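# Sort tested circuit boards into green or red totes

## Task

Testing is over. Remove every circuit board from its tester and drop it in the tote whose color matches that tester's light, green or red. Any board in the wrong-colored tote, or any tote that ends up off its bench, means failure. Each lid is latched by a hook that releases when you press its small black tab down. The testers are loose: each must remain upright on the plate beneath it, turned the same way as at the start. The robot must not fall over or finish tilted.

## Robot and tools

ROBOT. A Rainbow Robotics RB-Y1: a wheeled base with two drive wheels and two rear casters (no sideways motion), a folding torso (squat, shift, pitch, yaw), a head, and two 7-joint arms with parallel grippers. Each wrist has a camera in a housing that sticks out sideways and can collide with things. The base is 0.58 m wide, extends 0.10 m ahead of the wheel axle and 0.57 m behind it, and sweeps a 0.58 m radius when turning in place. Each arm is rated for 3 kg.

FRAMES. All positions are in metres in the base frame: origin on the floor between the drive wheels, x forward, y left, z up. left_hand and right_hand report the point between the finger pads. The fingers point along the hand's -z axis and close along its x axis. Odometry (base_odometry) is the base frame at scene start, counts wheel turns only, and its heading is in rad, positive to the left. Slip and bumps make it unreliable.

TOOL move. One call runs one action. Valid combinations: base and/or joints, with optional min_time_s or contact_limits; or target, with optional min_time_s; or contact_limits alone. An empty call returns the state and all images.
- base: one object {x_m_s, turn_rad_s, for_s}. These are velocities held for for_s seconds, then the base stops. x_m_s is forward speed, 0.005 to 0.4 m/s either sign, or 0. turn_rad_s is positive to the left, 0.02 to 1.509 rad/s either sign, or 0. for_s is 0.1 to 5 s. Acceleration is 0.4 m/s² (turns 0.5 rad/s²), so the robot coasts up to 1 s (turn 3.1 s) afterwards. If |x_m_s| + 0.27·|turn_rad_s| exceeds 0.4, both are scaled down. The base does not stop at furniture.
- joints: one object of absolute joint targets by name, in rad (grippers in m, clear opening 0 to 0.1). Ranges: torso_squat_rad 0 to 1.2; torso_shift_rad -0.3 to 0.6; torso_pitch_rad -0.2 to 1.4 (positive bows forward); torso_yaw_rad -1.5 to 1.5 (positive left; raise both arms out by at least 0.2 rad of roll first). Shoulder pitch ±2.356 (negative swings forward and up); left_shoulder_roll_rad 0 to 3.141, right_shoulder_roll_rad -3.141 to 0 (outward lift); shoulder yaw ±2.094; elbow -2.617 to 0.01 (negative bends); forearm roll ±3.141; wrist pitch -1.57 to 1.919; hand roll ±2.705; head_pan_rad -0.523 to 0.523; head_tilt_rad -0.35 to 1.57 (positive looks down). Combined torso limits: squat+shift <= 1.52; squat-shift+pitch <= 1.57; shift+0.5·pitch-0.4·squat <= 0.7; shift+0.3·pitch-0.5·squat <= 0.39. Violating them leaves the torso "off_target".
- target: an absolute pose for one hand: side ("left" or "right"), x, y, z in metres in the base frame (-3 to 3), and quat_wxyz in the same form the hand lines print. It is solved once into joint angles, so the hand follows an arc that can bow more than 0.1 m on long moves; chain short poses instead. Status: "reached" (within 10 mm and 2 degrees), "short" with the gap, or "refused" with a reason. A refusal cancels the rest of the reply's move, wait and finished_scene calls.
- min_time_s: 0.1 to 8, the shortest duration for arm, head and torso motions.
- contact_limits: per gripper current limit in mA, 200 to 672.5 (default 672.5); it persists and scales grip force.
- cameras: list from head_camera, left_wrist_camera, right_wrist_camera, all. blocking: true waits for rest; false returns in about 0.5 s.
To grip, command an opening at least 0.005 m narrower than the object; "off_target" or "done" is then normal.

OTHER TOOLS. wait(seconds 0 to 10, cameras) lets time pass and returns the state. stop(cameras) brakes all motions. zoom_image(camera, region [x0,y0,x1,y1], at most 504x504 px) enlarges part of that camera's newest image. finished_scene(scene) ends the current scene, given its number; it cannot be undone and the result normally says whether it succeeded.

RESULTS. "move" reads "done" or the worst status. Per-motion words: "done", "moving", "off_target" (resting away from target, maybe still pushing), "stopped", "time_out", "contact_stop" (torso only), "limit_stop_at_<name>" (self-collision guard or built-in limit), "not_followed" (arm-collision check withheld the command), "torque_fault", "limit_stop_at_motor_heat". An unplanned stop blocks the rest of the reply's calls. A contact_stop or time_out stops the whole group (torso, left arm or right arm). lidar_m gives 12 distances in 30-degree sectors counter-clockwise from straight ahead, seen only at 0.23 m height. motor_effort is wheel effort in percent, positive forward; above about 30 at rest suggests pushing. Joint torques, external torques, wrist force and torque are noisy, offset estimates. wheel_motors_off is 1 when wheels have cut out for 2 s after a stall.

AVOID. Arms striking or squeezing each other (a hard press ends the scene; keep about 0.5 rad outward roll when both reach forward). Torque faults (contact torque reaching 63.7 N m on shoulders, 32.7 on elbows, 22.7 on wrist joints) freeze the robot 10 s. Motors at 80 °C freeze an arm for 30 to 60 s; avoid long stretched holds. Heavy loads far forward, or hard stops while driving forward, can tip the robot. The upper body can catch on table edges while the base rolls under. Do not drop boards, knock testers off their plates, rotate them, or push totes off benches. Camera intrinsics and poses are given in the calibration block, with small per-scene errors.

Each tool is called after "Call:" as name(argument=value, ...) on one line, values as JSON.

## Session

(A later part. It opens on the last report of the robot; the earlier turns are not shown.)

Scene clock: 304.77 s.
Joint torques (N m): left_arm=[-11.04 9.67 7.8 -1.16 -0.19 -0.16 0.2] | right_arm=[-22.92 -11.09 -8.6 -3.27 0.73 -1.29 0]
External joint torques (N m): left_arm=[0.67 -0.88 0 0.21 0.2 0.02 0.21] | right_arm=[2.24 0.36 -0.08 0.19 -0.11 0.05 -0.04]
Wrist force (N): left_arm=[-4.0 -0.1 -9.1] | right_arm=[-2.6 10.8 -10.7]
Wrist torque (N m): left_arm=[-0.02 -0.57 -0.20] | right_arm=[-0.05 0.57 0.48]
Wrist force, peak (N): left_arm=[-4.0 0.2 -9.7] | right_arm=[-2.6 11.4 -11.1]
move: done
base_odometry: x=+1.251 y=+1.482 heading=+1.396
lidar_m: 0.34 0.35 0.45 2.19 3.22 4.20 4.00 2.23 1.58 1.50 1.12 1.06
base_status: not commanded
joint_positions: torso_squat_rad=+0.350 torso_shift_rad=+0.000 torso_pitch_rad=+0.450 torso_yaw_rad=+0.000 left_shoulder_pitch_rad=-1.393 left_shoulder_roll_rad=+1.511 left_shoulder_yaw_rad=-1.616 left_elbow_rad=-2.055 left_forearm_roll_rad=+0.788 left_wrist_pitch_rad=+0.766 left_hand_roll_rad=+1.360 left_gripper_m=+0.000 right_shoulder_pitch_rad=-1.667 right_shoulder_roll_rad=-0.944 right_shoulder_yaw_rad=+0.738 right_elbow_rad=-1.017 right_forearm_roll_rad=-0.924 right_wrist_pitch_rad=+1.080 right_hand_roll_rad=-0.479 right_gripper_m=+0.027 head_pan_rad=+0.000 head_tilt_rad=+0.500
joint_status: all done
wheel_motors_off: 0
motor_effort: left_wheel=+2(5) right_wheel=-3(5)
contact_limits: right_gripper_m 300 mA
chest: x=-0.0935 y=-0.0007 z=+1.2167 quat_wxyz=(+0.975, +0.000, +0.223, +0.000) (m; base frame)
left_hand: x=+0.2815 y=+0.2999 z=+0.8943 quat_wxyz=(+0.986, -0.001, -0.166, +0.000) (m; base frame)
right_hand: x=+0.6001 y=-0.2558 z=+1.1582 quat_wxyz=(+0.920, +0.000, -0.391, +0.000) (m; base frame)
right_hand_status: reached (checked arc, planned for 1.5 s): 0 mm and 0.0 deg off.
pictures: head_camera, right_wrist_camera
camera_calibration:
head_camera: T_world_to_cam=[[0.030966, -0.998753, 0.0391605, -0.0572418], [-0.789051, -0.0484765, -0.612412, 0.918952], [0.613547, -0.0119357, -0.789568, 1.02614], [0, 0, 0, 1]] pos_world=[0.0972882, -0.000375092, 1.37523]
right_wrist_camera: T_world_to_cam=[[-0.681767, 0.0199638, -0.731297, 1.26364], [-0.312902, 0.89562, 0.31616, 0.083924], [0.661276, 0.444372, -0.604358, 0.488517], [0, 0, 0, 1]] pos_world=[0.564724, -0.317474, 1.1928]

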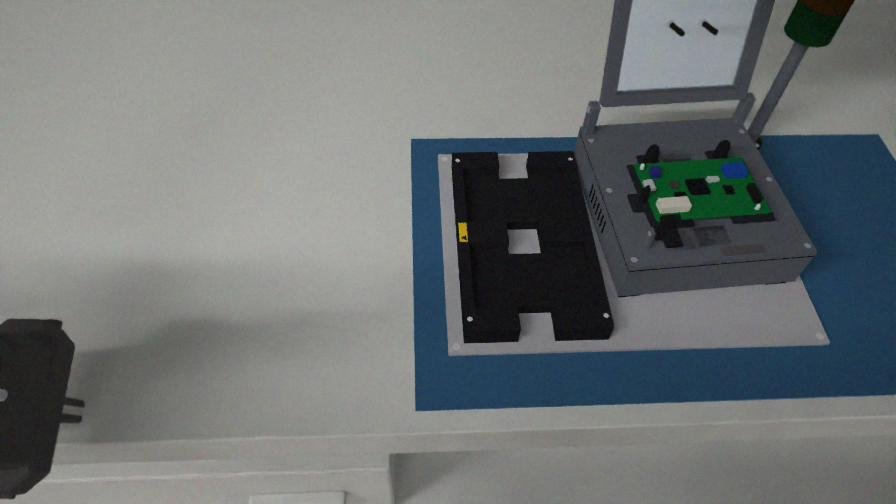

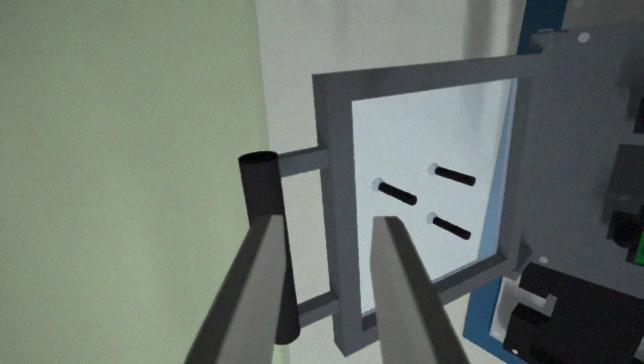

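Call:
move(target={"side":"right","x":0.42,"y":-0.26,"z":1.14,"quat_wxyz":[0.985,0,-0.174,0]}, min_time_s=1.5)

Call:
move(joints={"right_gripper_m":0.1}, contact_limits={"right_gripper_m":400})

Call:
move(target={"side":"right","x":0.48,"y":-0.25,"z":1.06,"quat_wxyz":[1,0,0,0]}, cameras=["head_camera","right_wrist_camera"])

Call:
zoom_image(camera="right_wrist_camera", region=[140, 0, 500, 360])

Scene clock: 317.10 s.
Joint torques (N m): left_arm=[-11.19 9.75 7.62 -1.12 -0.14 -0.25 0.11] | right_arm=[-16.7 -11.94 -11.27 -1.4 0.48 -0.67 -0.18]
External joint torques (N m): left_arm=[0.51 -0.79 -0.18 0.25 0.25 -0.07 0.12] | right_arm=[2.66 -0.25 -0.61 -0.32 -0.21 -0.14 -0.2]
Wrist force (N): left_arm=[-3.8 0.2 -9.4] | right_arm=[0.1 10.6 -12.9]
Wrist torque (N m): left_arm=[-0.07 -0.53 -0.20] | right_arm=[-0.06 0.73 0.50]
Wrist force, peak (N): left_arm=[-4.0 0.2 -9.8] | right_arm=[0.1 11.0 -12.9]
move: done
base_odometry: x=+1.251 y=+1.482 heading=+1.396
lidar_m: 0.34 0.34 0.44 2.19 3.22 4.20 4.00 2.23 1.58 1.50 1.11 1.05
base_status: not commanded
joint_positions: torso_squat_rad=+0.350 torso_shift_rad=+0.000 torso_pitch_rad=+0.450 torso_yaw_rad=+0.000 left_shoulder_pitch_rad=-1.393 left_shoulder_roll_rad=+1.511 left_shoulder_yaw_rad=-1.616 left_elbow_rad=-2.055 left_forearm_roll_rad=+0.788 left_wrist_pitch_rad=+0.766 left_hand_roll_rad=+1.360 left_gripper_m=+0.000 right_shoulder_pitch_rad=-1.503 right_shoulder_roll_rad=-1.246 right_shoulder_yaw_rad=+0.645 right_elbow_rad=-1.643 right_forearm_roll_rad=-1.284 right_wrist_pitch_rad=+1.632 right_hand_roll_rad=-0.729 right_gripper_m=+0.027 head_pan_rad=+0.000 head_tilt_rad=+0.500
joint_status: all done
wheel_motors_off: 0
motor_effort: left_wheel=+5(5) right_wheel=-2(4)
contact_limits: right_gripper_m 300 mA
chest: x=-0.0935 y=-0.0007 z=+1.2167 quat_wxyz=(+0.975, +0.000, +0.223, +0.000) (m; base frame)
left_hand: x=+0.2815 y=+0.2999 z=+0.8943 quat_wxyz=(+0.986, -0.001, -0.166, +0.000) (m; base frame)
right_hand: x=+0.4198 y=-0.2596 z=+1.1405 quat_wxyz=(+0.985, +0.000, -0.172, +0.001) (m; base frame)
right_hand_status: reached (checked arc, planned for 1.5 s): 1 mm and 0.2 deg off.
pictures: none

Scene clock: 318.43 s.
Joint torques (N m): left_arm=[-11.21 9.7 7.61 -1.04 -0.2 -0.13 0.11] | right_arm=[-16.54 -12.16 -11.41 -1.26 0.51 -0.7 -0.09]
External joint torques (N m): left_arm=[0.49 -0.84 -0.19 0.33 0.19 0.05 0.13] | right_arm=[2.81 -0.47 -0.74 -0.19 -0.19 -0.16 -0.11]
Wrist force (N): left_arm=[-3.9 -0.2 -9.6] | right_arm=[0.3 10.6 -12.5]
Wrist torque (N m): left_arm=[-0.02 -0.54 -0.20] | right_arm=[-0.05 0.75 0.51]
Wrist force, peak (N): left_arm=[-4.2 0.3 -9.8] | right_arm=[-0.3 11.0 -13.0]
move: done
base_odometry: x=+1.251 y=+1.482 heading=+1.396
lidar_m: 0.34 0.34 0.45 2.19 3.22 4.20 4.00 2.24 1.57 1.50 1.10 1.05
base_status: not commanded
joint_positions: torso_squat_rad=+0.350 torso_shift_rad=+0.000 torso_pitch_rad=+0.450 torso_yaw_rad=+0.000 left_shoulder_pitch_rad=-1.393 left_shoulder_roll_rad=+1.511 left_shoulder_yaw_rad=-1.616 left_elbow_rad=-2.055 left_forearm_roll_rad=+0.788 left_wrist_pitch_rad=+0.766 left_hand_roll_rad=+1.360 left_gripper_m=+0.000 right_shoulder_pitch_rad=-1.503 right_shoulder_roll_rad=-1.246 right_shoulder_yaw_rad=+0.645 right_elbow_rad=-1.643 right_forearm_roll_rad=-1.284 right_wrist_pitch_rad=+1.632 right_hand_roll_rad=-0.729 right_gripper_m=+0.099 head_pan_rad=+0.000 head_tilt_rad=+0.500
joint_status: all done
wheel_motors_off: 0
motor_effort: left_wheel=+5(5) right_wheel=-2(5)
contact_limits: right_gripper_m 400 mA
chest: x=-0.0935 y=-0.0007 z=+1.2167 quat_wxyz=(+0.975, +0.000, +0.223, +0.000) (m; base frame)
left_hand: x=+0.2815 y=+0.2999 z=+0.8943 quat_wxyz=(+0.986, -0.001, -0.166, +0.000) (m; base frame)
right_hand: x=+0.4198 y=-0.2596 z=+1.1405 quat_wxyz=(+0.985, +0.000, -0.172, +0.001) (m; base frame)
pictures: none

Scene clock: 320.83 s.
Joint torques (N m): left_arm=[-11.08 9.78 7.74 -1.25 -0.1 -0.2 0.14] | right_arm=[-24.13 -9.54 -1.8 -2.35 0.29 -0.13 -0.11]
External joint torques (N m): left_arm=[0.62 -0.76 -0.05 0.12 0.29 -0.02 0.16] | right_arm=[2.36 0.18 1.04 1.15 0.02 -0.05 -0.11]
Wrist force (N): left_arm=[-3.8 0.1 -9.5] | right_arm=[2.3 11.1 -13.0]
Wrist torque (N m): left_arm=[-0.07 -0.52 -0.21] | right_arm=[-0.07 0.87 0.52]
Wrist force, peak (N): left_arm=[-4.0 0.5 -9.7] | right_arm=[2.2 11.6 -13.5]
move: done
base_odometry: x=+1.251 y=+1.482 heading=+1.396
lidar_m: 0.34 0.34 0.44 2.19 3.22 4.19 3.99 2.23 1.58 1.50 1.10 1.06
base_status: not commanded
joint_positions: torso_squat_rad=+0.350 torso_shift_rad=+0.000 torso_pitch_rad=+0.450 torso_yaw_rad=+0.000 left_shoulder_pitch_rad=-1.393 left_shoulder_roll_rad=+1.511 left_shoulder_yaw_rad=-1.616 left_elbow_rad=-2.055 left_forearm_roll_rad=+0.788 left_wrist_pitch_rad=+0.766 left_hand_roll_rad=+1.360 left_gripper_m=+0.000 right_shoulder_pitch_rad=-1.872 right_shoulder_roll_rad=-0.672 right_shoulder_yaw_rad=+0.831 right_elbow_rad=-0.337 right_forearm_roll_rad=-1.181 right_wrist_pitch_rad=+1.626 right_hand_roll_rad=-0.108 right_gripper_m=+0.099 head_pan_rad=+0.000 head_tilt_rad=+0.500
joint_status: all done
wheel_motors_off: 0
motor_effort: left_wheel=+5(5) right_wheel=-3(5)
contact_limits: right_gripper_m 400 mA
chest: x=-0.0935 y=-0.0007 z=+1.2167 quat_wxyz=(+0.975, +0.000, +0.223, +0.000) (m; base frame)
left_hand: x=+0.2815 y=+0.2999 z=+0.8943 quat_wxyz=(+0.986, -0.001, -0.166, +0.000) (m; base frame)
right_hand: x=+0.4791 y=-0.2499 z=+1.0603 quat_wxyz=(+1.000, -0.001, -0.008, +0.000) (m; base frame)
right_hand_status: reached (checked arc, planned for 1.6 s): 1 mm and 0.9 deg off.
pictures: head_camera, right_wrist_camera
camera_calibration:
head_camera: T_world_to_cam=[[0.0310266, -0.998754, 0.0390812, -0.0571385], [-0.789048, -0.0484758, -0.612416, 0.918957], [0.613547, -0.0118357, -0.789569, 1.02614], [0, 0, 0, 1]] pos_world=[0.0972881, -0.000374929, 1.37523]
right_wrist_camera: T_world_to_cam=[[-0.999238, 0.0202794, -0.0333414, 0.521603], [0.00340326, 0.896403, 0.443227, -0.214334], [0.0388757, 0.442776, -0.895789, 1.11351], [0, 0, 0, 1]] pos_world=[0.478647, -0.311483, 1.10986]

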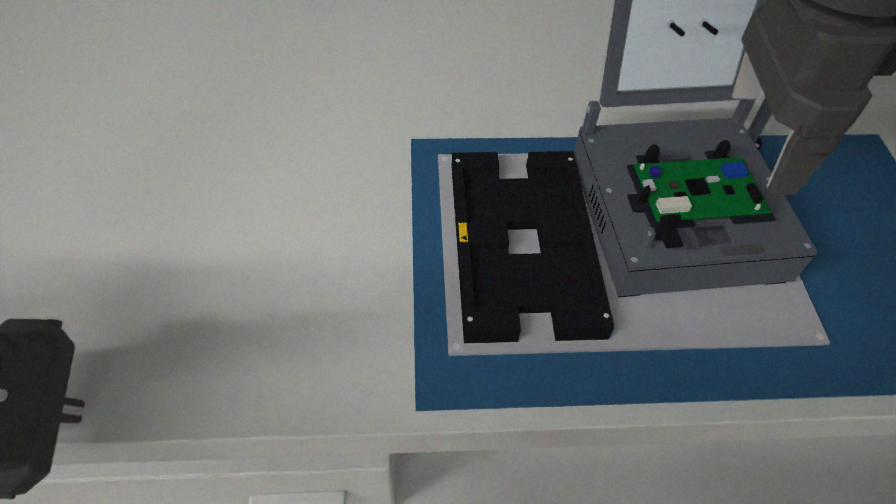

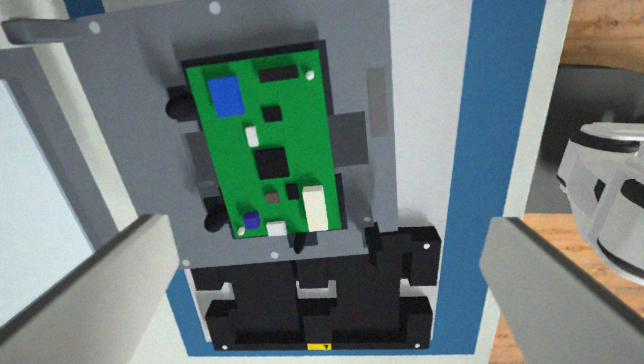

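Scaled by 1.400 from the camera's 644x364 image, which has a finer 1265x715 frame.

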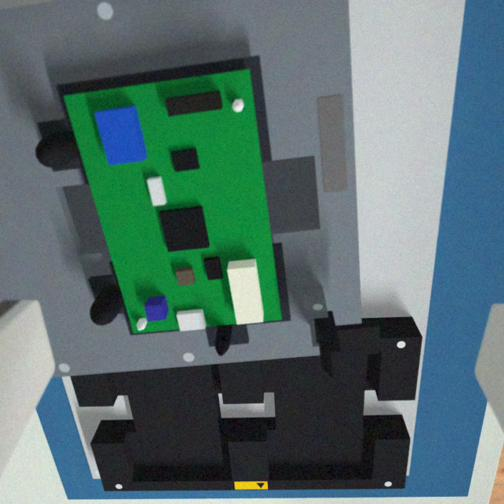

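Call:
move(target={"side":"right","x":0.33,"y":-0.26,"z":1.1,"quat_wxyz":[1,0,0,0]})

Call:
move(base={"x_m_s":0.1,"for_s":1.0})

Call:
move(target={"side":"right","x":0.4156,"y":-0.239,"z":1.02,"quat_wxyz":[0.9993,0,0,0.0375]}, cameras=["head_camera","right_wrist_camera"])

Call:
zoom_image(camera="right_wrist_camera", region=[120, 0, 520, 364])

Scene clock: 343.27 s.
Joint torques (N m): left_arm=[-11.19 9.69 7.82 -1.18 -0.17 -0.13 0.2] | right_arm=[-16.67 -6.66 -9.82 1.59 0.2 -0.21 0.17]
External joint torques (N m): left_arm=[0.51 -0.86 0.02 0.18 0.22 0.05 0.22] | right_arm=[1.02 0.83 0.76 -0.3 -0.05 -0.2 0.17]
Wrist force (N): left_arm=[-3.9 0.2 -9.6] | right_arm=[2.2 10.5 -12.6]
Wrist torque (N m): left_arm=[-0.10 -0.52 -0.21] | right_arm=[-0.02 0.86 0.52]
Wrist force, peak (N): left_arm=[-3.9 0.0 -9.8] | right_arm=[1.0 11.1 -14.0]
move: done
base_odometry: x=+1.251 y=+1.482 heading=+1.396
lidar_m: 0.34 0.35 0.45 2.19 3.21 4.19 4.00 2.23 1.58 1.50 1.11 1.06
base_status: not commanded
joint_positions: torso_squat_rad=+0.350 torso_shift_rad=+0.000 torso_pitch_rad=+0.450 torso_yaw_rad=+0.000 left_shoulder_pitch_rad=-1.393 left_shoulder_roll_rad=+1.511 left_shoulder_yaw_rad=-1.616 left_elbow_rad=-2.055 left_forearm_roll_rad=+0.788 left_wrist_pitch_rad=+0.766 left_hand_roll_rad=+1.360 left_gripper_m=+0.000 right_shoulder_pitch_rad=-1.895 right_shoulder_roll_rad=-1.442 right_shoulder_yaw_rad=+1.340 right_elbow_rad=-1.727 right_forearm_roll_rad=-1.771 right_wrist_pitch_rad=+1.494 right_hand_roll_rad=-0.783 right_gripper_m=+0.099 head_pan_rad=+0.000 head_tilt_rad=+0.500
joint_status: all done
wheel_motors_off: 0
motor_effort: left_wheel=+5(5) right_wheel=-4(5)
contact_limits: right_gripper_m 400 mA
chest: x=-0.0935 y=-0.0007 z=+1.2167 quat_wxyz=(+0.975, +0.000, +0.223, +0.000) (m; base frame)
left_hand: x=+0.2815 y=+0.2999 z=+0.8943 quat_wxyz=(+0.986, -0.001, -0.166, +0.000) (m; base frame)
right_hand: x=+0.3300 y=-0.2600 z=+1.1002 quat_wxyz=(+1.000, +0.000, +0.000, +0.000) (m; base frame)
right_hand_status: reached (checked arc, planned for 1.7 s): 0 mm and 0.1 deg off.
pictures: none

Scene clock: 344.80 s.
Joint torques (N m): left_arm=[-10.96 10.07 7.73 -1.1 -0.22 -0.17 0.15] | right_arm=[-16.73 -6.86 -10 1.79 0.2 -0.2 0.2]
External joint torques (N m): left_arm=[0.74 -0.48 -0.06 0.27 0.17 0.01 0.17] | right_arm=[0.96 0.64 0.58 -0.09 -0.04 -0.18 0.2]
Wrist force (N): left_arm=[-4.1 -0.1 -9.3] | right_arm=[2.2 10.6 -12.9]
Wrist torque (N m): left_arm=[-0.03 -0.54 -0.19] | right_arm=[-0.03 0.85 0.53]
Wrist force, peak (N): left_arm=[-4.2 0.1 -9.7] | right_arm=[2.5 11.0 -13.2]
move: done
base_odometry: x=+1.269 y=+1.581 heading=+1.396
lidar_m: 0.25 0.24 0.32 0.66 3.22 4.26 4.10 2.22 1.57 1.49 1.07 0.98
base_status: done (sent for 1 of 1 s)
joint_positions: torso_squat_rad=+0.350 torso_shift_rad=+0.000 torso_pitch_rad=+0.450 torso_yaw_rad=+0.000 left_shoulder_pitch_rad=-1.393 left_shoulder_roll_rad=+1.511 left_shoulder_yaw_rad=-1.616 left_elbow_rad=-2.055 left_forearm_roll_rad=+0.788 left_wrist_pitch_rad=+0.766 left_hand_roll_rad=+1.360 left_gripper_m=+0.000 right_shoulder_pitch_rad=-1.895 right_shoulder_roll_rad=-1.442 right_shoulder_yaw_rad=+1.340 right_elbow_rad=-1.727 right_forearm_roll_rad=-1.771 right_wrist_pitch_rad=+1.494 right_hand_roll_rad=-0.783 right_gripper_m=+0.099 head_pan_rad=+0.000 head_tilt_rad=+0.500
joint_status: not commanded
wheel_motors_off: 0
motor_effort: left_wheel=-1(24) right_wheel=-3(19)
contact_limits: right_gripper_m 400 mA
chest: x=-0.0934 y=-0.0007 z=+1.2167 quat_wxyz=(+0.975, +0.000, +0.223, +0.000) (m; base frame)
left_hand: x=+0.2815 y=+0.2999 z=+0.8942 quat_wxyz=(+0.986, -0.001, -0.165, +0.000) (m; base frame)
right_hand: x=+0.3301 y=-0.2600 z=+1.1001 quat_wxyz=(+1.000, +0.000, +0.000, +0.000) (m; base frame)
pictures: none

Scene clock: 346.27 s.
Joint torques (N m): left_arm=[-11.06 9.62 7.66 -1.1 -0.2 -0.18 0.2] | right_arm=[-21.03 -9.73 -8.33 1.77 0.09 -0.17 -0.19]
External joint torques (N m): left_arm=[0.64 -0.93 -0.13 0.27 0.19 0 0.22] | right_arm=[2 -0.17 0.92 0.46 -0.16 -0.14 -0.19]
Wrist force (N): left_arm=[-3.9 0.0 -9.4] | right_arm=[2.2 10.7 -12.7]
Wrist torque (N m): left_arm=[-0.05 -0.55 -0.19] | right_arm=[-0.07 0.86 0.52]
Wrist force, peak (N): left_arm=[-4.2 0.2 -9.7] | right_arm=[2.4 10.2 -14.3]
move: done
base_odometry: x=+1.269 y=+1.581 heading=+1.396
lidar_m: 0.25 0.25 0.31 0.65 3.22 4.25 4.10 2.23 1.58 1.49 1.07 0.97
base_status: not commanded
joint_positions: torso_squat_rad=+0.350 torso_shift_rad=+0.000 torso_pitch_rad=+0.450 torso_yaw_rad=+0.000 left_shoulder_pitch_rad=-1.393 left_shoulder_roll_rad=+1.511 left_shoulder_yaw_rad=-1.616 left_elbow_rad=-2.055 left_forearm_roll_rad=+0.788 left_wrist_pitch_rad=+0.766 left_hand_roll_rad=+1.360 left_gripper_m=+0.000 right_shoulder_pitch_rad=-1.813 right_shoulder_roll_rad=-1.073 right_shoulder_yaw_rad=+1.396 right_elbow_rad=-1.188 right_forearm_roll_rad=-1.687 right_wrist_pitch_rad=+1.390 right_hand_roll_rad=-0.501 right_gripper_m=+0.099 head_pan_rad=+0.000 head_tilt_rad=+0.500
joint_status: all done
wheel_motors_off: 0
motor_effort: left_wheel=+3(3) right_wheel=-1(4)
contact_limits: right_gripper_m 400 mA
chest: x=-0.0935 y=-0.0007 z=+1.2167 quat_wxyz=(+0.975, +0.000, +0.223, +0.000) (m; base frame)
left_hand: x=+0.2815 y=+0.2999 z=+0.8942 quat_wxyz=(+0.986, -0.001, -0.166, +0.000) (m; base frame)
right_hand: x=+0.4155 y=-0.2388 z=+1.0203 quat_wxyz=(+0.999, +0.000, -0.001, +0.038) (m; base frame)
right_hand_status: reached (checked arc, planned for 0.9 s): 0 mm and 0.1 deg off.
pictures: head_camera, right_wrist_camera
camera_calibration:
head_camera: T_world_to_cam=[[0.0310289, -0.998754, 0.0390829, -0.0571411], [-0.789048, -0.0484787, -0.612416, 0.918957], [0.613547, -0.0118357, -0.789569, 1.02614], [0, 0, 0, 1]] pos_world=[0.0972881, -0.000374919, 1.37523]
right_wrist_camera: T_world_to_cam=[[-0.998324, -0.0548974, -0.0183414, 0.422898], [-0.0573253, 0.894018, 0.444348, -0.182866], [-0.00799604, 0.444655, -0.895666, 1.0951], [0, 0, 0, 1]] pos_world=[0.420462, -0.300238, 1.06985]

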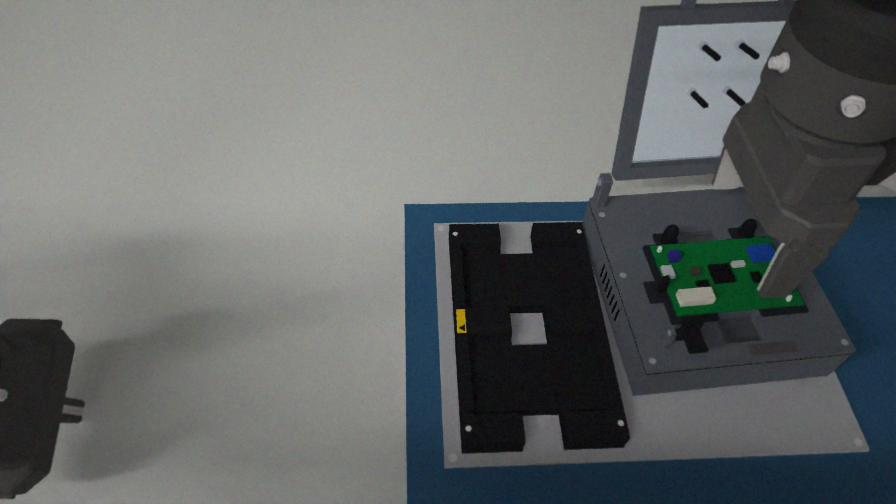

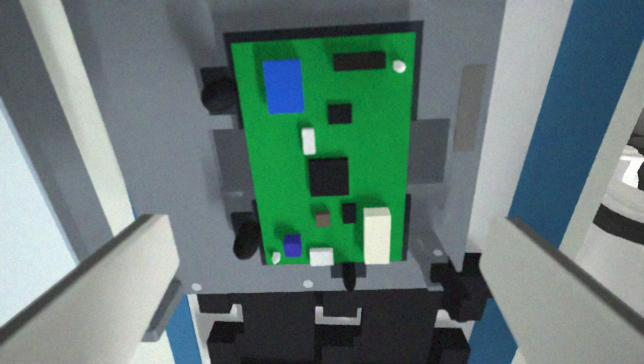

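Scaled by 1.260 from the camera's 644x364 image, which has a finer 1265x715 frame.

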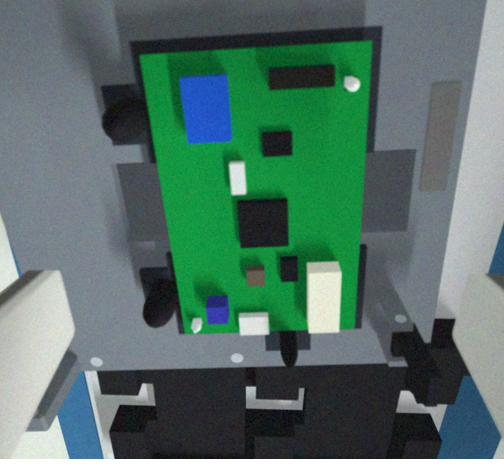

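Call:
move(target={"side":"right","x":0.4163,"y":-0.244,"z":0.975,"quat_wxyz":[0.9985,0,0,0.055]}, min_time_s=1.5, cameras=["right_wrist_camera"])

Call:
zoom_image(camera="right_wrist_camera", region=[120, 0, 520, 364])

Scene clock: 365.13 s.
Joint torques (N m): left_arm=[-11.14 9.69 7.91 -1.18 -0.14 -0.24 0.23] | right_arm=[-19.89 -7.44 -7.69 1.85 0.27 -0.35 0.36]
External joint torques (N m): left_arm=[0.56 -0.86 0.11 0.19 0.25 -0.06 0.25] | right_arm=[3.23 2.76 1.16 0.63 0.02 -0.31 0.36]
Wrist force (N): left_arm=[-4.1 0.2 -9.7] | right_arm=[2.3 10.7 -12.8]
Wrist torque (N m): left_arm=[-0.06 -0.56 -0.20] | right_arm=[-0.04 0.87 0.52]
Wrist force, peak (N): left_arm=[-4.2 0.2 -9.7] | right_arm=[1.9 10.6 -13.4]
move: done
base_odometry: x=+1.269 y=+1.581 heading=+1.396
lidar_m: 0.25 0.24 0.32 0.65 3.21 4.25 4.09 2.23 1.57 1.49 1.08 0.97
base_status: not commanded
joint_positions: torso_squat_rad=+0.350 torso_shift_rad=+0.000 torso_pitch_rad=+0.450 torso_yaw_rad=+0.000 left_shoulder_pitch_rad=-1.393 left_shoulder_roll_rad=+1.511 left_shoulder_yaw_rad=-1.616 left_elbow_rad=-2.055 left_forearm_roll_rad=+0.788 left_wrist_pitch_rad=+0.766 left_hand_roll_rad=+1.360 left_gripper_m=+0.000 right_shoulder_pitch_rad=-1.737 right_shoulder_roll_rad=-1.028 right_shoulder_yaw_rad=+1.417 right_elbow_rad=-1.133 right_forearm_roll_rad=-1.662 right_wrist_pitch_rad=+1.301 right_hand_roll_rad=-0.437 right_gripper_m=+0.099 head_pan_rad=+0.000 head_tilt_rad=+0.500
joint_status: all done
wheel_motors_off: 0
motor_effort: left_wheel=+2(3) right_wheel=-1(3)
contact_limits: right_gripper_m 400 mA
chest: x=-0.0935 y=-0.0007 z=+1.2167 quat_wxyz=(+0.975, +0.000, +0.223, +0.000) (m; base frame)
left_hand: x=+0.2815 y=+0.2999 z=+0.8942 quat_wxyz=(+0.986, -0.001, -0.166, +0.000) (m; base frame)
right_hand: x=+0.4163 y=-0.2441 z=+0.9755 quat_wxyz=(+0.998, +0.000, -0.001, +0.055) (m; base frame)
right_hand_status: reached (checked arc, planned for 1.5 s): 1 mm and 0.1 deg off.
pictures: right_wrist_camera
camera_calibration:
right_wrist_camera: T_world_to_cam=[[-0.995842, -0.0891437, -0.0187823, 0.413589], [-0.0881923, 0.891655, 0.444042, -0.145589], [-0.0228362, 0.443852, -0.895809, 1.06344], [0, 0, 0, 1]] pos_world=[0.423314, -0.305324, 1.02505]

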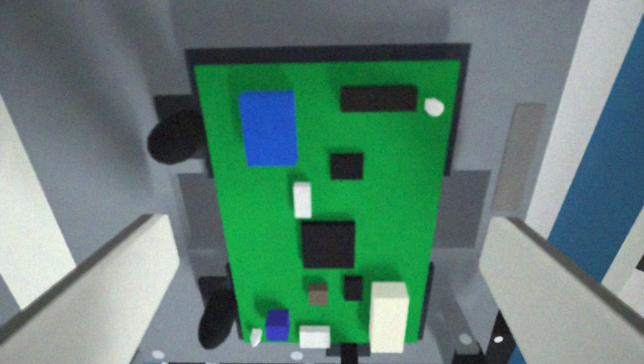

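Scaled by 1.260 from the camera's 644x364 image, which has a finer 1265x715 frame.

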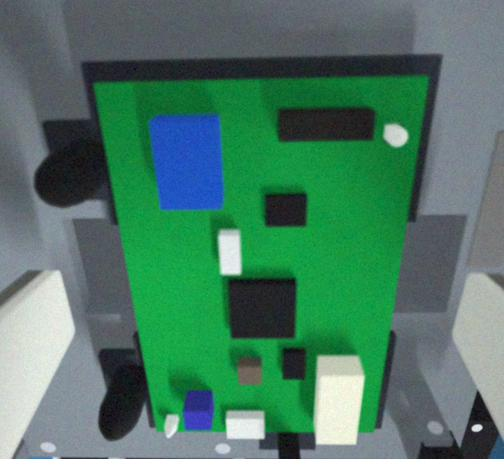

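Call:
move(joints={"right_gripper_m":0.087})

Call:
move(target={"side":"right","x":0.4158,"y":-0.244,"z":0.955,"quat_wxyz":[0.9985,0,0,0.055]}, min_time_s=1, cameras=["right_wrist_camera"])

Call:
move(target={"side":"right","x":0.4158,"y":-0.244,"z":0.944,"quat_wxyz":[0.9985,0,0,0.055]}, min_time_s=1, cameras=["right_wrist_camera","head_camera"])

Scene clock: 376.10 s.
Joint torques (N m): left_arm=[-11.2 9.71 7.75 -1.03 -0.18 -0.16 0.1] | right_arm=[-19.99 -7.5 -7.53 1.91 0.36 -0.32 0.37]
External joint torques (N m): left_arm=[0.5 -0.83 -0.05 0.34 0.21 0.02 0.12] | right_arm=[3.13 2.69 1.32 0.69 0.11 -0.28 0.37]
Wrist force (N): left_arm=[-3.9 0.1 -9.4] | right_arm=[2.1 10.7 -12.9]
Wrist torque (N m): left_arm=[-0.07 -0.53 -0.18] | right_arm=[-0.05 0.82 0.52]
Wrist force, peak (N): left_arm=[-4.0 0.1 -9.7] | right_arm=[2.4 10.8 -13.1]
move: done
base_odometry: x=+1.269 y=+1.581 heading=+1.396
lidar_m: 0.25 0.24 0.32 0.66 3.22 4.25 4.10 2.24 1.58 1.49 1.06 0.97
base_status: not commanded
joint_positions: torso_squat_rad=+0.350 torso_shift_rad=+0.000 torso_pitch_rad=+0.450 torso_yaw_rad=+0.000 left_shoulder_pitch_rad=-1.393 left_shoulder_roll_rad=+1.511 left_shoulder_yaw_rad=-1.616 left_elbow_rad=-2.055 left_forearm_roll_rad=+0.788 left_wrist_pitch_rad=+0.766 left_hand_roll_rad=+1.360 left_gripper_m=+0.000 right_shoulder_pitch_rad=-1.737 right_shoulder_roll_rad=-1.028 right_shoulder_yaw_rad=+1.417 right_elbow_rad=-1.133 right_forearm_roll_rad=-1.662 right_wrist_pitch_rad=+1.301 right_hand_roll_rad=-0.437 right_gripper_m=+0.087 head_pan_rad=+0.000 head_tilt_rad=+0.500
joint_status: all done
wheel_motors_off: 0
motor_effort: left_wheel=+1(2) right_wheel=-1(3)
contact_limits: right_gripper_m 400 mA
chest: x=-0.0935 y=-0.0007 z=+1.2167 quat_wxyz=(+0.975, +0.000, +0.223, +0.000) (m; base frame)
left_hand: x=+0.2815 y=+0.2999 z=+0.8942 quat_wxyz=(+0.986, -0.001, -0.166, +0.000) (m; base frame)
right_hand: x=+0.4163 y=-0.2441 z=+0.9755 quat_wxyz=(+0.998, +0.000, -0.001, +0.055) (m; base frame)
pictures: none

Scene clock: 377.43 s.
Joint torques (N m): left_arm=[-10.88 9.75 7.74 -1.13 -0.15 -0.04 0.11] | right_arm=[-19.82 -7.64 -7.22 1.98 0.34 -0.41 0.34]
External joint torques (N m): left_arm=[0.82 -0.8 -0.06 0.24 0.24 0.14 0.13] | right_arm=[3.37 2.76 1.38 0.81 0.09 -0.38 0.34]
Wrist force (N): left_arm=[-3.8 0.2 -9.7] | right_arm=[2.5 10.6 -12.8]
Wrist torque (N m): left_arm=[-0.08 -0.53 -0.20] | right_arm=[-0.04 0.87 0.52]
Wrist force, peak (N): left_arm=[-3.9 0.1 -9.8] | right_arm=[2.4 10.7 -13.1]
move: done
base_odometry: x=+1.269 y=+1.581 heading=+1.396
lidar_m: 0.24 0.24 0.31 0.66 3.22 4.26 4.09 2.23 1.57 1.49 1.07 0.97
base_status: not commanded
joint_positions: torso_squat_rad=+0.350 torso_shift_rad=+0.000 torso_pitch_rad=+0.450 torso_yaw_rad=+0.000 left_shoulder_pitch_rad=-1.393 left_shoulder_roll_rad=+1.511 left_shoulder_yaw_rad=-1.616 left_elbow_rad=-2.055 left_forearm_roll_rad=+0.788 left_wrist_pitch_rad=+0.766 left_hand_roll_rad=+1.360 left_gripper_m=+0.000 right_shoulder_pitch_rad=-1.705 right_shoulder_roll_rad=-0.999 right_shoulder_yaw_rad=+1.426 right_elbow_rad=-1.100 right_forearm_roll_rad=-1.652 right_wrist_pitch_rad=+1.264 right_hand_roll_rad=-0.426 right_gripper_m=+0.087 head_pan_rad=+0.000 head_tilt_rad=+0.500
joint_status: all done
wheel_motors_off: 0
motor_effort: left_wheel=+2(3) right_wheel=-2(2)
contact_limits: right_gripper_m 400 mA
chest: x=-0.0935 y=-0.0007 z=+1.2167 quat_wxyz=(+0.975, +0.000, +0.223, +0.000) (m; base frame)
left_hand: x=+0.2815 y=+0.2999 z=+0.8942 quat_wxyz=(+0.986, -0.001, -0.166, +0.000) (m; base frame)
right_hand: x=+0.4161 y=-0.2441 z=+0.9555 quat_wxyz=(+0.998, +0.000, -0.001, +0.055) (m; base frame)
right_hand_status: reached (checked arc, planned for 1.0 s): 1 mm and 0.1 deg off.
pictures: right_wrist_camera
camera_calibration:
right_wrist_camera: T_world_to_cam=[[-0.99584, -0.0893218, -0.0179927, 0.41216], [-0.0879966, 0.891582, 0.444228, -0.136974], [-0.0236372, 0.443963, -0.895733, 1.04572], [0, 0, 0, 1]] pos_world=[0.42311, -0.305323, 1.00495]

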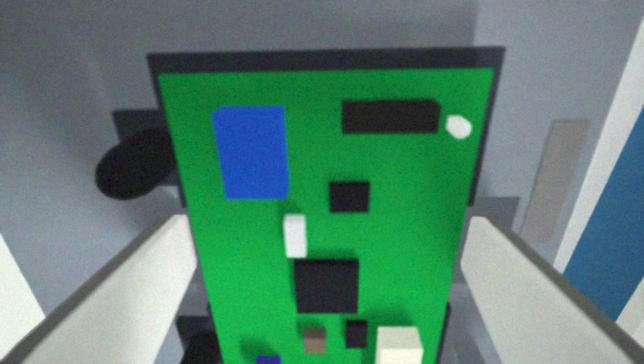

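Scene clock: 378.77 s.
Joint torques (N m): left_arm=[-10.89 9.71 7.83 -1.08 -0.26 -0.09 0.13] | right_arm=[-19.58 -7.79 -6.98 2 0.3 -0.35 0.33]
External joint torques (N m): left_arm=[0.81 -0.84 0.03 0.29 0.13 0.09 0.15] | right_arm=[3.63 2.71 1.48 0.84 0.05 -0.31 0.33]
Wrist force (N): left_arm=[-3.9 0.3 -9.6] | right_arm=[2.5 10.4 -12.7]
Wrist torque (N m): left_arm=[-0.10 -0.55 -0.22] | right_arm=[-0.01 0.88 0.52]
Wrist force, peak (N): left_arm=[-4.1 0.1 -9.7] | right_arm=[2.4 10.8 -13.0]
move: done
base_odometry: x=+1.269 y=+1.581 heading=+1.396
lidar_m: 0.25 0.25 0.30 0.66 3.22 4.25 4.10 2.24 1.57 1.49 1.07 0.97
base_status: not commanded
joint_positions: torso_squat_rad=+0.350 torso_shift_rad=+0.000 torso_pitch_rad=+0.450 torso_yaw_rad=+0.000 left_shoulder_pitch_rad=-1.393 left_shoulder_roll_rad=+1.511 left_shoulder_yaw_rad=-1.616 left_elbow_rad=-2.055 left_forearm_roll_rad=+0.788 left_wrist_pitch_rad=+0.766 left_hand_roll_rad=+1.360 left_gripper_m=+0.000 right_shoulder_pitch_rad=-1.688 right_shoulder_roll_rad=-0.983 right_shoulder_yaw_rad=+1.431 right_elbow_rad=-1.082 right_forearm_roll_rad=-1.647 right_wrist_pitch_rad=+1.244 right_hand_roll_rad=-0.419 right_gripper_m=+0.087 head_pan_rad=+0.000 head_tilt_rad=+0.500
joint_status: all done
wheel_motors_off: 0
motor_effort: left_wheel=+1(3) right_wheel=-2(3)
contact_limits: right_gripper_m 400 mA
chest: x=-0.0935 y=-0.0007 z=+1.2167 quat_wxyz=(+0.975, +0.000, +0.223, +0.000) (m; base frame)
left_hand: x=+0.2815 y=+0.2999 z=+0.8942 quat_wxyz=(+0.986, -0.001, -0.166, +0.000) (m; base frame)
right_hand: x=+0.4157 y=-0.2441 z=+0.9448 quat_wxyz=(+0.998, +0.000, -0.001, +0.055) (m; base frame)
right_hand_status: reached (checked arc, planned for 1.0 s): 1 mm and 0.1 deg off.
pictures: head_camera, right_wrist_camera
camera_calibration:
head_camera: T_world_to_cam=[[0.0310289, -0.998754, 0.0390829, -0.0571411], [-0.789048, -0.0484787, -0.612416, 0.918957], [0.613547, -0.0118357, -0.789569, 1.02614], [0, 0, 0, 1]] pos_world=[0.0972881, -0.000374919, 1.37523]
right_wrist_camera: T_world_to_cam=[[-0.995833, -0.089373, -0.0181179, 0.411775], [-0.0881014, 0.891636, 0.444099, -0.132058], [-0.0235359, 0.443844, -0.895795, 1.03611], [0, 0, 0, 1]] pos_world=[0.422811, -0.305324, 0.994252]

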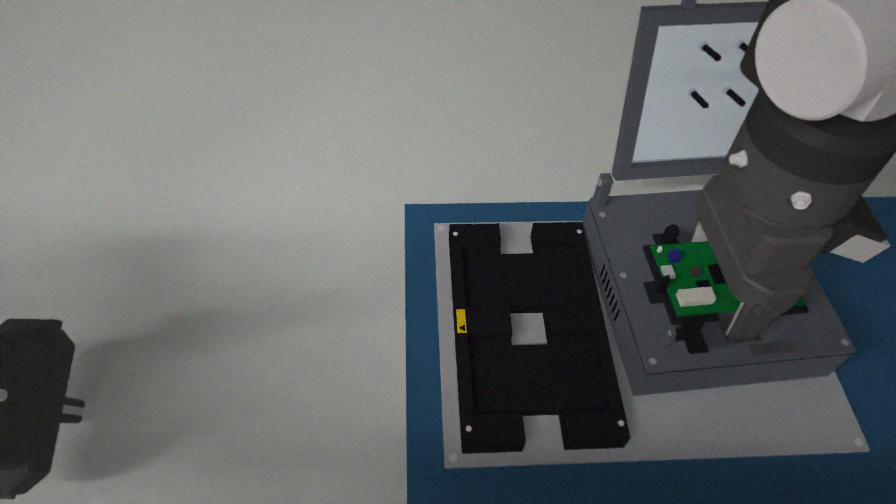

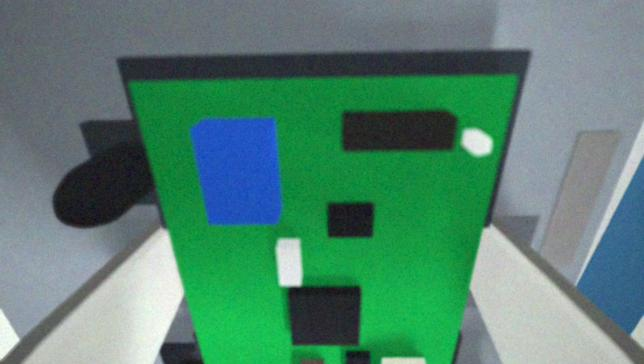

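Call:
move(target={"side":"right","x":0.4158,"y":-0.244,"z":0.935,"quat_wxyz":[0.9985,0,0,0.055]}, min_time_s=1)

Call:
move(joints={"right_gripper_m":0.06}, cameras=["right_wrist_camera"])

Scene clock: 384.80 s.
Joint torques (N m): left_arm=[-11.04 9.88 7.86 -1.04 -0.22 -0.21 0.24] | right_arm=[-19.64 -7.76 -6.83 1.99 0.32 -0.37 0.38]
External joint torques (N m): left_arm=[0.66 -0.66 0.07 0.33 0.17 -0.03 0.26] | right_arm=[3.6 2.81 1.48 0.84 0.07 -0.33 0.38]
Wrist force (N): left_arm=[-3.7 0.2 -9.6] | right_arm=[2.2 10.4 -12.8]
Wrist torque (N m): left_arm=[-0.07 -0.54 -0.21] | right_arm=[-0.01 0.84 0.51]
Wrist force, peak (N): left_arm=[-4.0 0.1 -9.8] | right_arm=[2.3 10.9 -13.1]
move: done
base_odometry: x=+1.269 y=+1.581 heading=+1.396
lidar_m: 0.25 0.24 0.32 0.65 3.22 4.26 4.09 2.24 1.57 1.49 1.07 0.97
base_status: not commanded
joint_positions: torso_squat_rad=+0.350 torso_shift_rad=+0.000 torso_pitch_rad=+0.450 torso_yaw_rad=+0.000 left_shoulder_pitch_rad=-1.393 left_shoulder_roll_rad=+1.511 left_shoulder_yaw_rad=-1.616 left_elbow_rad=-2.055 left_forearm_roll_rad=+0.788 left_wrist_pitch_rad=+0.766 left_hand_roll_rad=+1.360 left_gripper_m=+0.000 right_shoulder_pitch_rad=-1.673 right_shoulder_roll_rad=-0.968 right_shoulder_yaw_rad=+1.434 right_elbow_rad=-1.062 right_forearm_roll_rad=-1.643 right_wrist_pitch_rad=+1.228 right_hand_roll_rad=-0.411 right_gripper_m=+0.087 head_pan_rad=+0.000 head_tilt_rad=+0.500
joint_status: all done
wheel_motors_off: 0
motor_effort: left_wheel=+2(3) right_wheel=-2(3)
contact_limits: right_gripper_m 400 mA
chest: x=-0.0935 y=-0.0007 z=+1.2167 quat_wxyz=(+0.975, +0.000, +0.223, +0.000) (m; base frame)
left_hand: x=+0.2815 y=+0.2999 z=+0.8942 quat_wxyz=(+0.986, -0.001, -0.166, +0.000) (m; base frame)
right_hand: x=+0.4158 y=-0.2441 z=+0.9357 quat_wxyz=(+0.998, +0.000, -0.001, +0.055) (m; base frame)
right_hand_status: reached (checked arc, planned for 1.0 s): 1 mm and 0.1 deg off.
pictures: none

Scene clock: 385.57 s.
Joint torques (N m): left_arm=[-11.1 9.75 7.93 -1.09 -0.16 -0.14 0.14] | right_arm=[-19.89 -8.07 -6.81 1.3 -0.41 0.83 0.2]
External joint torques (N m): left_arm=[0.6 -0.79 0.13 0.28 0.23 0.04 0.16] | right_arm=[3.35 2.5 1.49 0.14 -0.66 0.86 0.2]
Wrist force (N): left_arm=[-3.8 0.0 -9.5] | right_arm=[8.1 10.4 -13.2]
Wrist torque (N m): left_arm=[-0.06 -0.54 -0.21] | right_arm=[-0.08 0.86 0.69]
Wrist force, peak (N): left_arm=[-3.9 0.1 -9.7] | right_arm=[10.0 10.4 -14.4]
move: off_target
base_odometry: x=+1.269 y=+1.581 heading=+1.396
lidar_m: 0.24 0.24 0.32 0.66 3.22 4.26 4.10 2.24 1.57 1.49 1.07 0.97
base_status: not commanded
joint_positions: torso_squat_rad=+0.350 torso_shift_rad=+0.000 torso_pitch_rad=+0.450 torso_yaw_rad=+0.000 left_shoulder_pitch_rad=-1.393 left_shoulder_roll_rad=+1.511 left_shoulder_yaw_rad=-1.616 left_elbow_rad=-2.055 left_forearm_roll_rad=+0.788 left_wrist_pitch_rad=+0.766 left_hand_roll_rad=+1.360 left_gripper_m=+0.000 right_shoulder_pitch_rad=-1.673 right_shoulder_roll_rad=-0.968 right_shoulder_yaw_rad=+1.434 right_elbow_rad=-1.061 right_forearm_roll_rad=-1.643 right_wrist_pitch_rad=+1.228 right_hand_roll_rad=-0.411 right_gripper_m=+0.071 head_pan_rad=+0.000 head_tilt_rad=+0.500
joint_status: right_gripper_m off_target (ended at +0.071, target +0.060)
wheel_motors_off: 0
motor_effort: left_wheel=+1(3) right_wheel=-1(3)
contact_limits: right_gripper_m 400 mA
chest: x=-0.0935 y=-0.0007 z=+1.2167 quat_wxyz=(+0.975, +0.000, +0.223, +0.000) (m; base frame)
left_hand: x=+0.2815 y=+0.3000 z=+0.8942 quat_wxyz=(+0.986, -0.001, -0.166, +0.000) (m; base frame)
right_hand: x=+0.4159 y=-0.2441 z=+0.9357 quat_wxyz=(+0.998, +0.000, -0.001, +0.055) (m; base frame)
pictures: right_wrist_camera
camera_calibration:
right_wrist_camera: T_world_to_cam=[[-0.995834, -0.0892904, -0.0185117, 0.412226], [-0.0882051, 0.891682, 0.443986, -0.127873], [-0.0231371, 0.443769, -0.895843, 1.02791], [0, 0, 0, 1]] pos_world=[0.423013, -0.305325, 0.985252]

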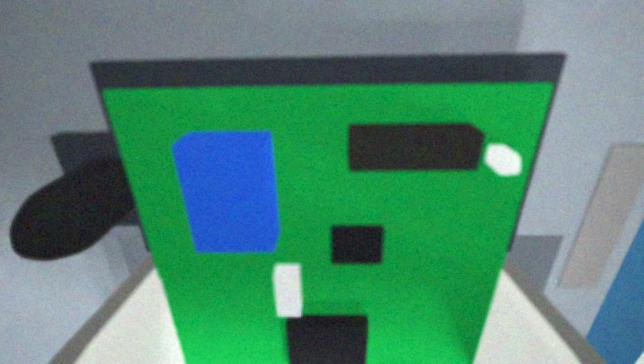

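Gripped at 0.071. Lift.

Call:
move(target={"side":"right","x":0.4158,"y":-0.244,"z":0.955,"quat_wxyz":[0.9985,0,0,0.055]}, min_time_s=1.5, cameras=["head_camera"])

Call:
move(target={"side":"right","x":0.4,"y":-0.244,"z":1.06,"quat_wxyz":[0.9985,0,0,0.055]}, min_time_s=1.5, cameras=["head_camera","right_wrist_camera"])

Scene clock: 394.03 s.
Joint torques (N m): left_arm=[-11.06 9.8 7.72 -1.1 -0.14 -0.24 0.21] | right_arm=[-26.75 -10.31 -12.21 -0.65 -1.6 0.3 -0.65]
External joint torques (N m): left_arm=[0.64 -0.75 -0.07 0.27 0.25 -0.06 0.23] | right_arm=[-3.55 0.1 -3.66 -1.83 -1.85 0.33 -0.65]
Wrist force (N): left_arm=[-4.0 0.1 -9.5] | right_arm=[4.1 5.7 -22.6]
Wrist torque (N m): left_arm=[-0.06 -0.54 -0.19] | right_arm=[0.00 0.67 0.73]
Wrist force, peak (N): left_arm=[-3.8 0.2 -9.8] | right_arm=[4.1 5.6 -23.0]
move: done
base_odometry: x=+1.269 y=+1.581 heading=+1.396
lidar_m: 0.24 0.24 0.32 0.65 3.22 4.26 4.09 2.23 1.57 1.49 1.06 0.97
base_status: not commanded
joint_positions: torso_squat_rad=+0.350 torso_shift_rad=+0.000 torso_pitch_rad=+0.450 torso_yaw_rad=+0.000 left_shoulder_pitch_rad=-1.393 left_shoulder_roll_rad=+1.511 left_shoulder_yaw_rad=-1.616 left_elbow_rad=-2.055 left_forearm_roll_rad=+0.788 left_wrist_pitch_rad=+0.766 left_hand_roll_rad=+1.360 left_gripper_m=+0.000 right_shoulder_pitch_rad=-1.702 right_shoulder_roll_rad=-0.995 right_shoulder_yaw_rad=+1.428 right_elbow_rad=-1.094 right_forearm_roll_rad=-1.651 right_wrist_pitch_rad=+1.264 right_hand_roll_rad=-0.422 right_gripper_m=+0.071 head_pan_rad=+0.000 head_tilt_rad=+0.500
joint_status: all done
wheel_motors_off: 0
motor_effort: left_wheel=+2(3) right_wheel=-1(4)
contact_limits: right_gripper_m 400 mA
chest: x=-0.0934 y=-0.0008 z=+1.2167 quat_wxyz=(+0.975, +0.000, +0.223, +0.000) (m; base frame)
left_hand: x=+0.2815 y=+0.2999 z=+0.8942 quat_wxyz=(+0.986, -0.001, -0.165, +0.000) (m; base frame)
right_hand: x=+0.4158 y=-0.2447 z=+0.9534 quat_wxyz=(+0.998, -0.001, +0.001, +0.055) (m; base frame)
right_hand_status: reached (checked arc, planned for 1.5 s): 2 mm and 0.1 deg off.
pictures: head_camera
camera_calibration:
head_camera: T_world_to_cam=[[0.0309548, -0.998759, 0.0390131, -0.0571443], [-0.789186, -0.0483747, -0.612246, 0.91889], [0.613373, -0.0118367, -0.789704, 1.02622], [0, 0, 0, 1]] pos_world=[0.0974885, -0.000475299, 1.37523]

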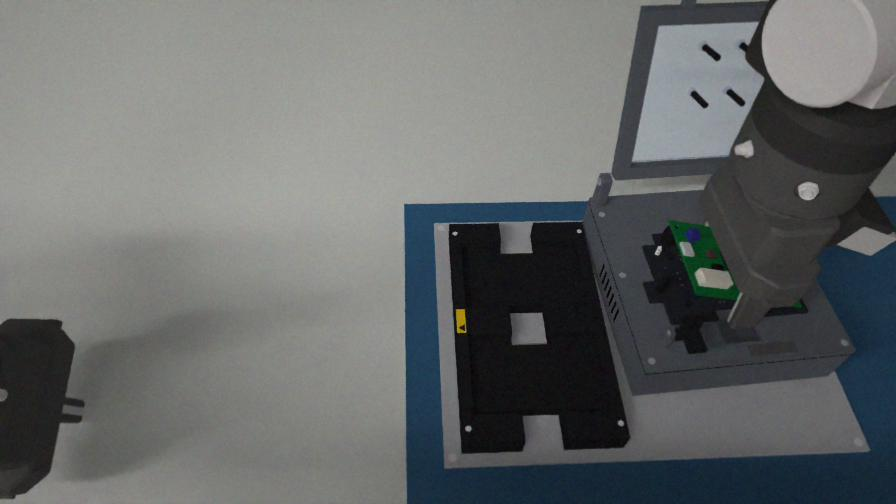

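Scene clock: 395.87 s.
Joint torques (N m): left_arm=[-11.01 9.6 7.86 -1.14 -0.22 -0.15 0.1] | right_arm=[-21.07 -10.2 -10.27 0.87 -0.11 0.01 -0.27]
External joint torques (N m): left_arm=[0.69 -0.95 0.06 0.23 0.17 0.03 0.12] | right_arm=[0.92 -1.31 -0.43 -0.57 -0.37 0.04 -0.27]
Wrist force (N): left_arm=[-4.1 0.0 -9.6] | right_arm=[1.9 10.5 -13.0]
Wrist torque (N m): left_arm=[-0.04 -0.55 -0.21] | right_arm=[-0.03 0.80 0.53]
Wrist force, peak (N): left_arm=[-4.1 0.2 -9.7] | right_arm=[1.8 5.2 -23.8]
move: done
base_odometry: x=+1.269 y=+1.581 heading=+1.396
lidar_m: 0.25 0.23 0.32 0.66 3.22 4.25 4.09 2.23 1.57 1.49 1.07 0.96
base_status: not commanded
joint_positions: torso_squat_rad=+0.350 torso_shift_rad=+0.000 torso_pitch_rad=+0.450 torso_yaw_rad=+0.000 left_shoulder_pitch_rad=-1.393 left_shoulder_roll_rad=+1.511 left_shoulder_yaw_rad=-1.616 left_elbow_rad=-2.055 left_forearm_roll_rad=+0.788 left_wrist_pitch_rad=+0.766 left_hand_roll_rad=+1.360 left_gripper_m=+0.000 right_shoulder_pitch_rad=-1.867 right_shoulder_roll_rad=-1.170 right_shoulder_yaw_rad=+1.373 right_elbow_rad=-1.314 right_forearm_roll_rad=-1.714 right_wrist_pitch_rad=+1.461 right_hand_roll_rad=-0.515 right_gripper_m=+0.060 head_pan_rad=+0.000 head_tilt_rad=+0.500
joint_status: all done
wheel_motors_off: 0
on_its_own: right_gripper_m moved -0.011 to your old target +0.060
motor_effort: left_wheel=+1(3) right_wheel=-2(5)
contact_limits: right_gripper_m 400 mA
chest: x=-0.0935 y=-0.0007 z=+1.2167 quat_wxyz=(+0.975, +0.000, +0.223, +0.000) (m; base frame)
left_hand: x=+0.2815 y=+0.2999 z=+0.8942 quat_wxyz=(+0.986, -0.001, -0.166, +0.000) (m; base frame)
right_hand: x=+0.4000 y=-0.2439 z=+1.0600 quat_wxyz=(+0.998, +0.000, +0.000, +0.055) (m; base frame)
right_hand_status: reached (checked arc, planned for 1.5 s): 0 mm and 0.0 deg off.
pictures: head_camera, right_wrist_camera
camera_calibration:
head_camera: T_world_to_cam=[[0.0308916, -0.998758, 0.0390951, -0.057148], [-0.789141, -0.048376, -0.612305, 0.918892], [0.613435, -0.0119364, -0.789655, 1.02621], [0, 0, 0, 1]] pos_world=[0.0973885, -0.000375459, 1.37523]
right_wrist_camera: T_world_to_cam=[[-0.995799, -0.0900021, -0.0168422, 0.396718], [-0.0881035, 0.89172, 0.44393, -0.1846], [-0.0249361, 0.443549, -0.895903, 1.13954], [0, 0, 0, 1]] pos_world=[0.407203, -0.305125, 1.10955]

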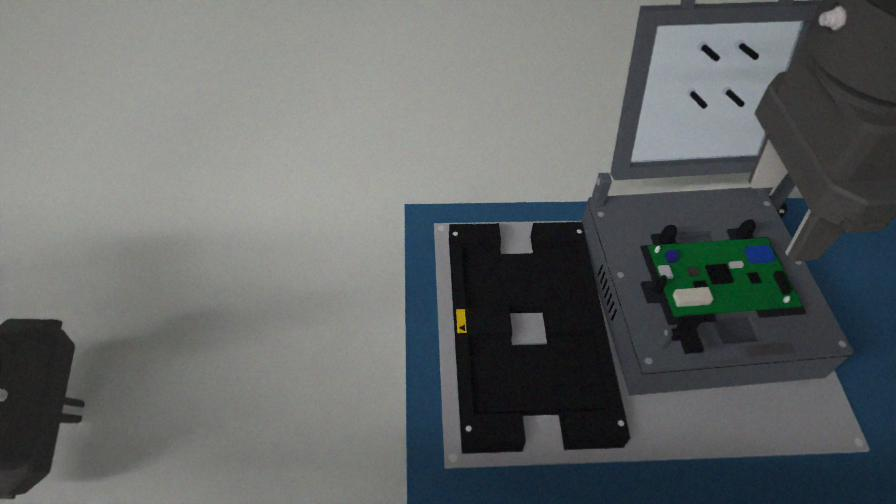

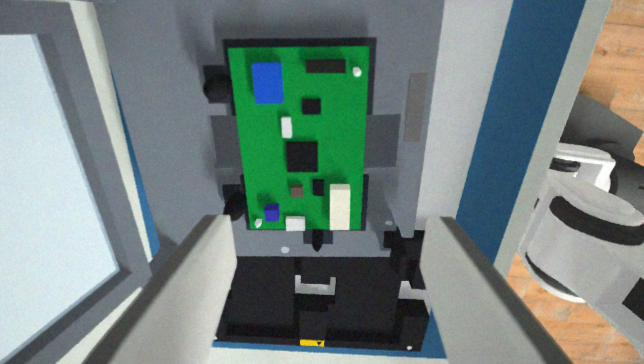

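Call:
zoom_image(camera="right_wrist_camera", region=[190, 20, 440, 270])

Call:
zoom_image(camera="head_camera", region=[600, 200, 860, 380])

Scaled by 2.016 from the camera's 644x364 image, which has a finer 1265x715 frame.

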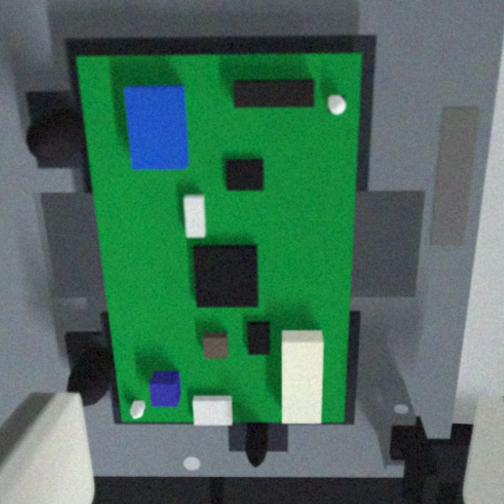

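Scaled by 1.938 from the camera's 896x504 image, which has a finer 1280x720 frame.

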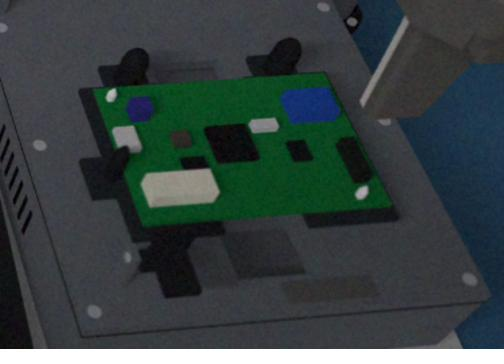

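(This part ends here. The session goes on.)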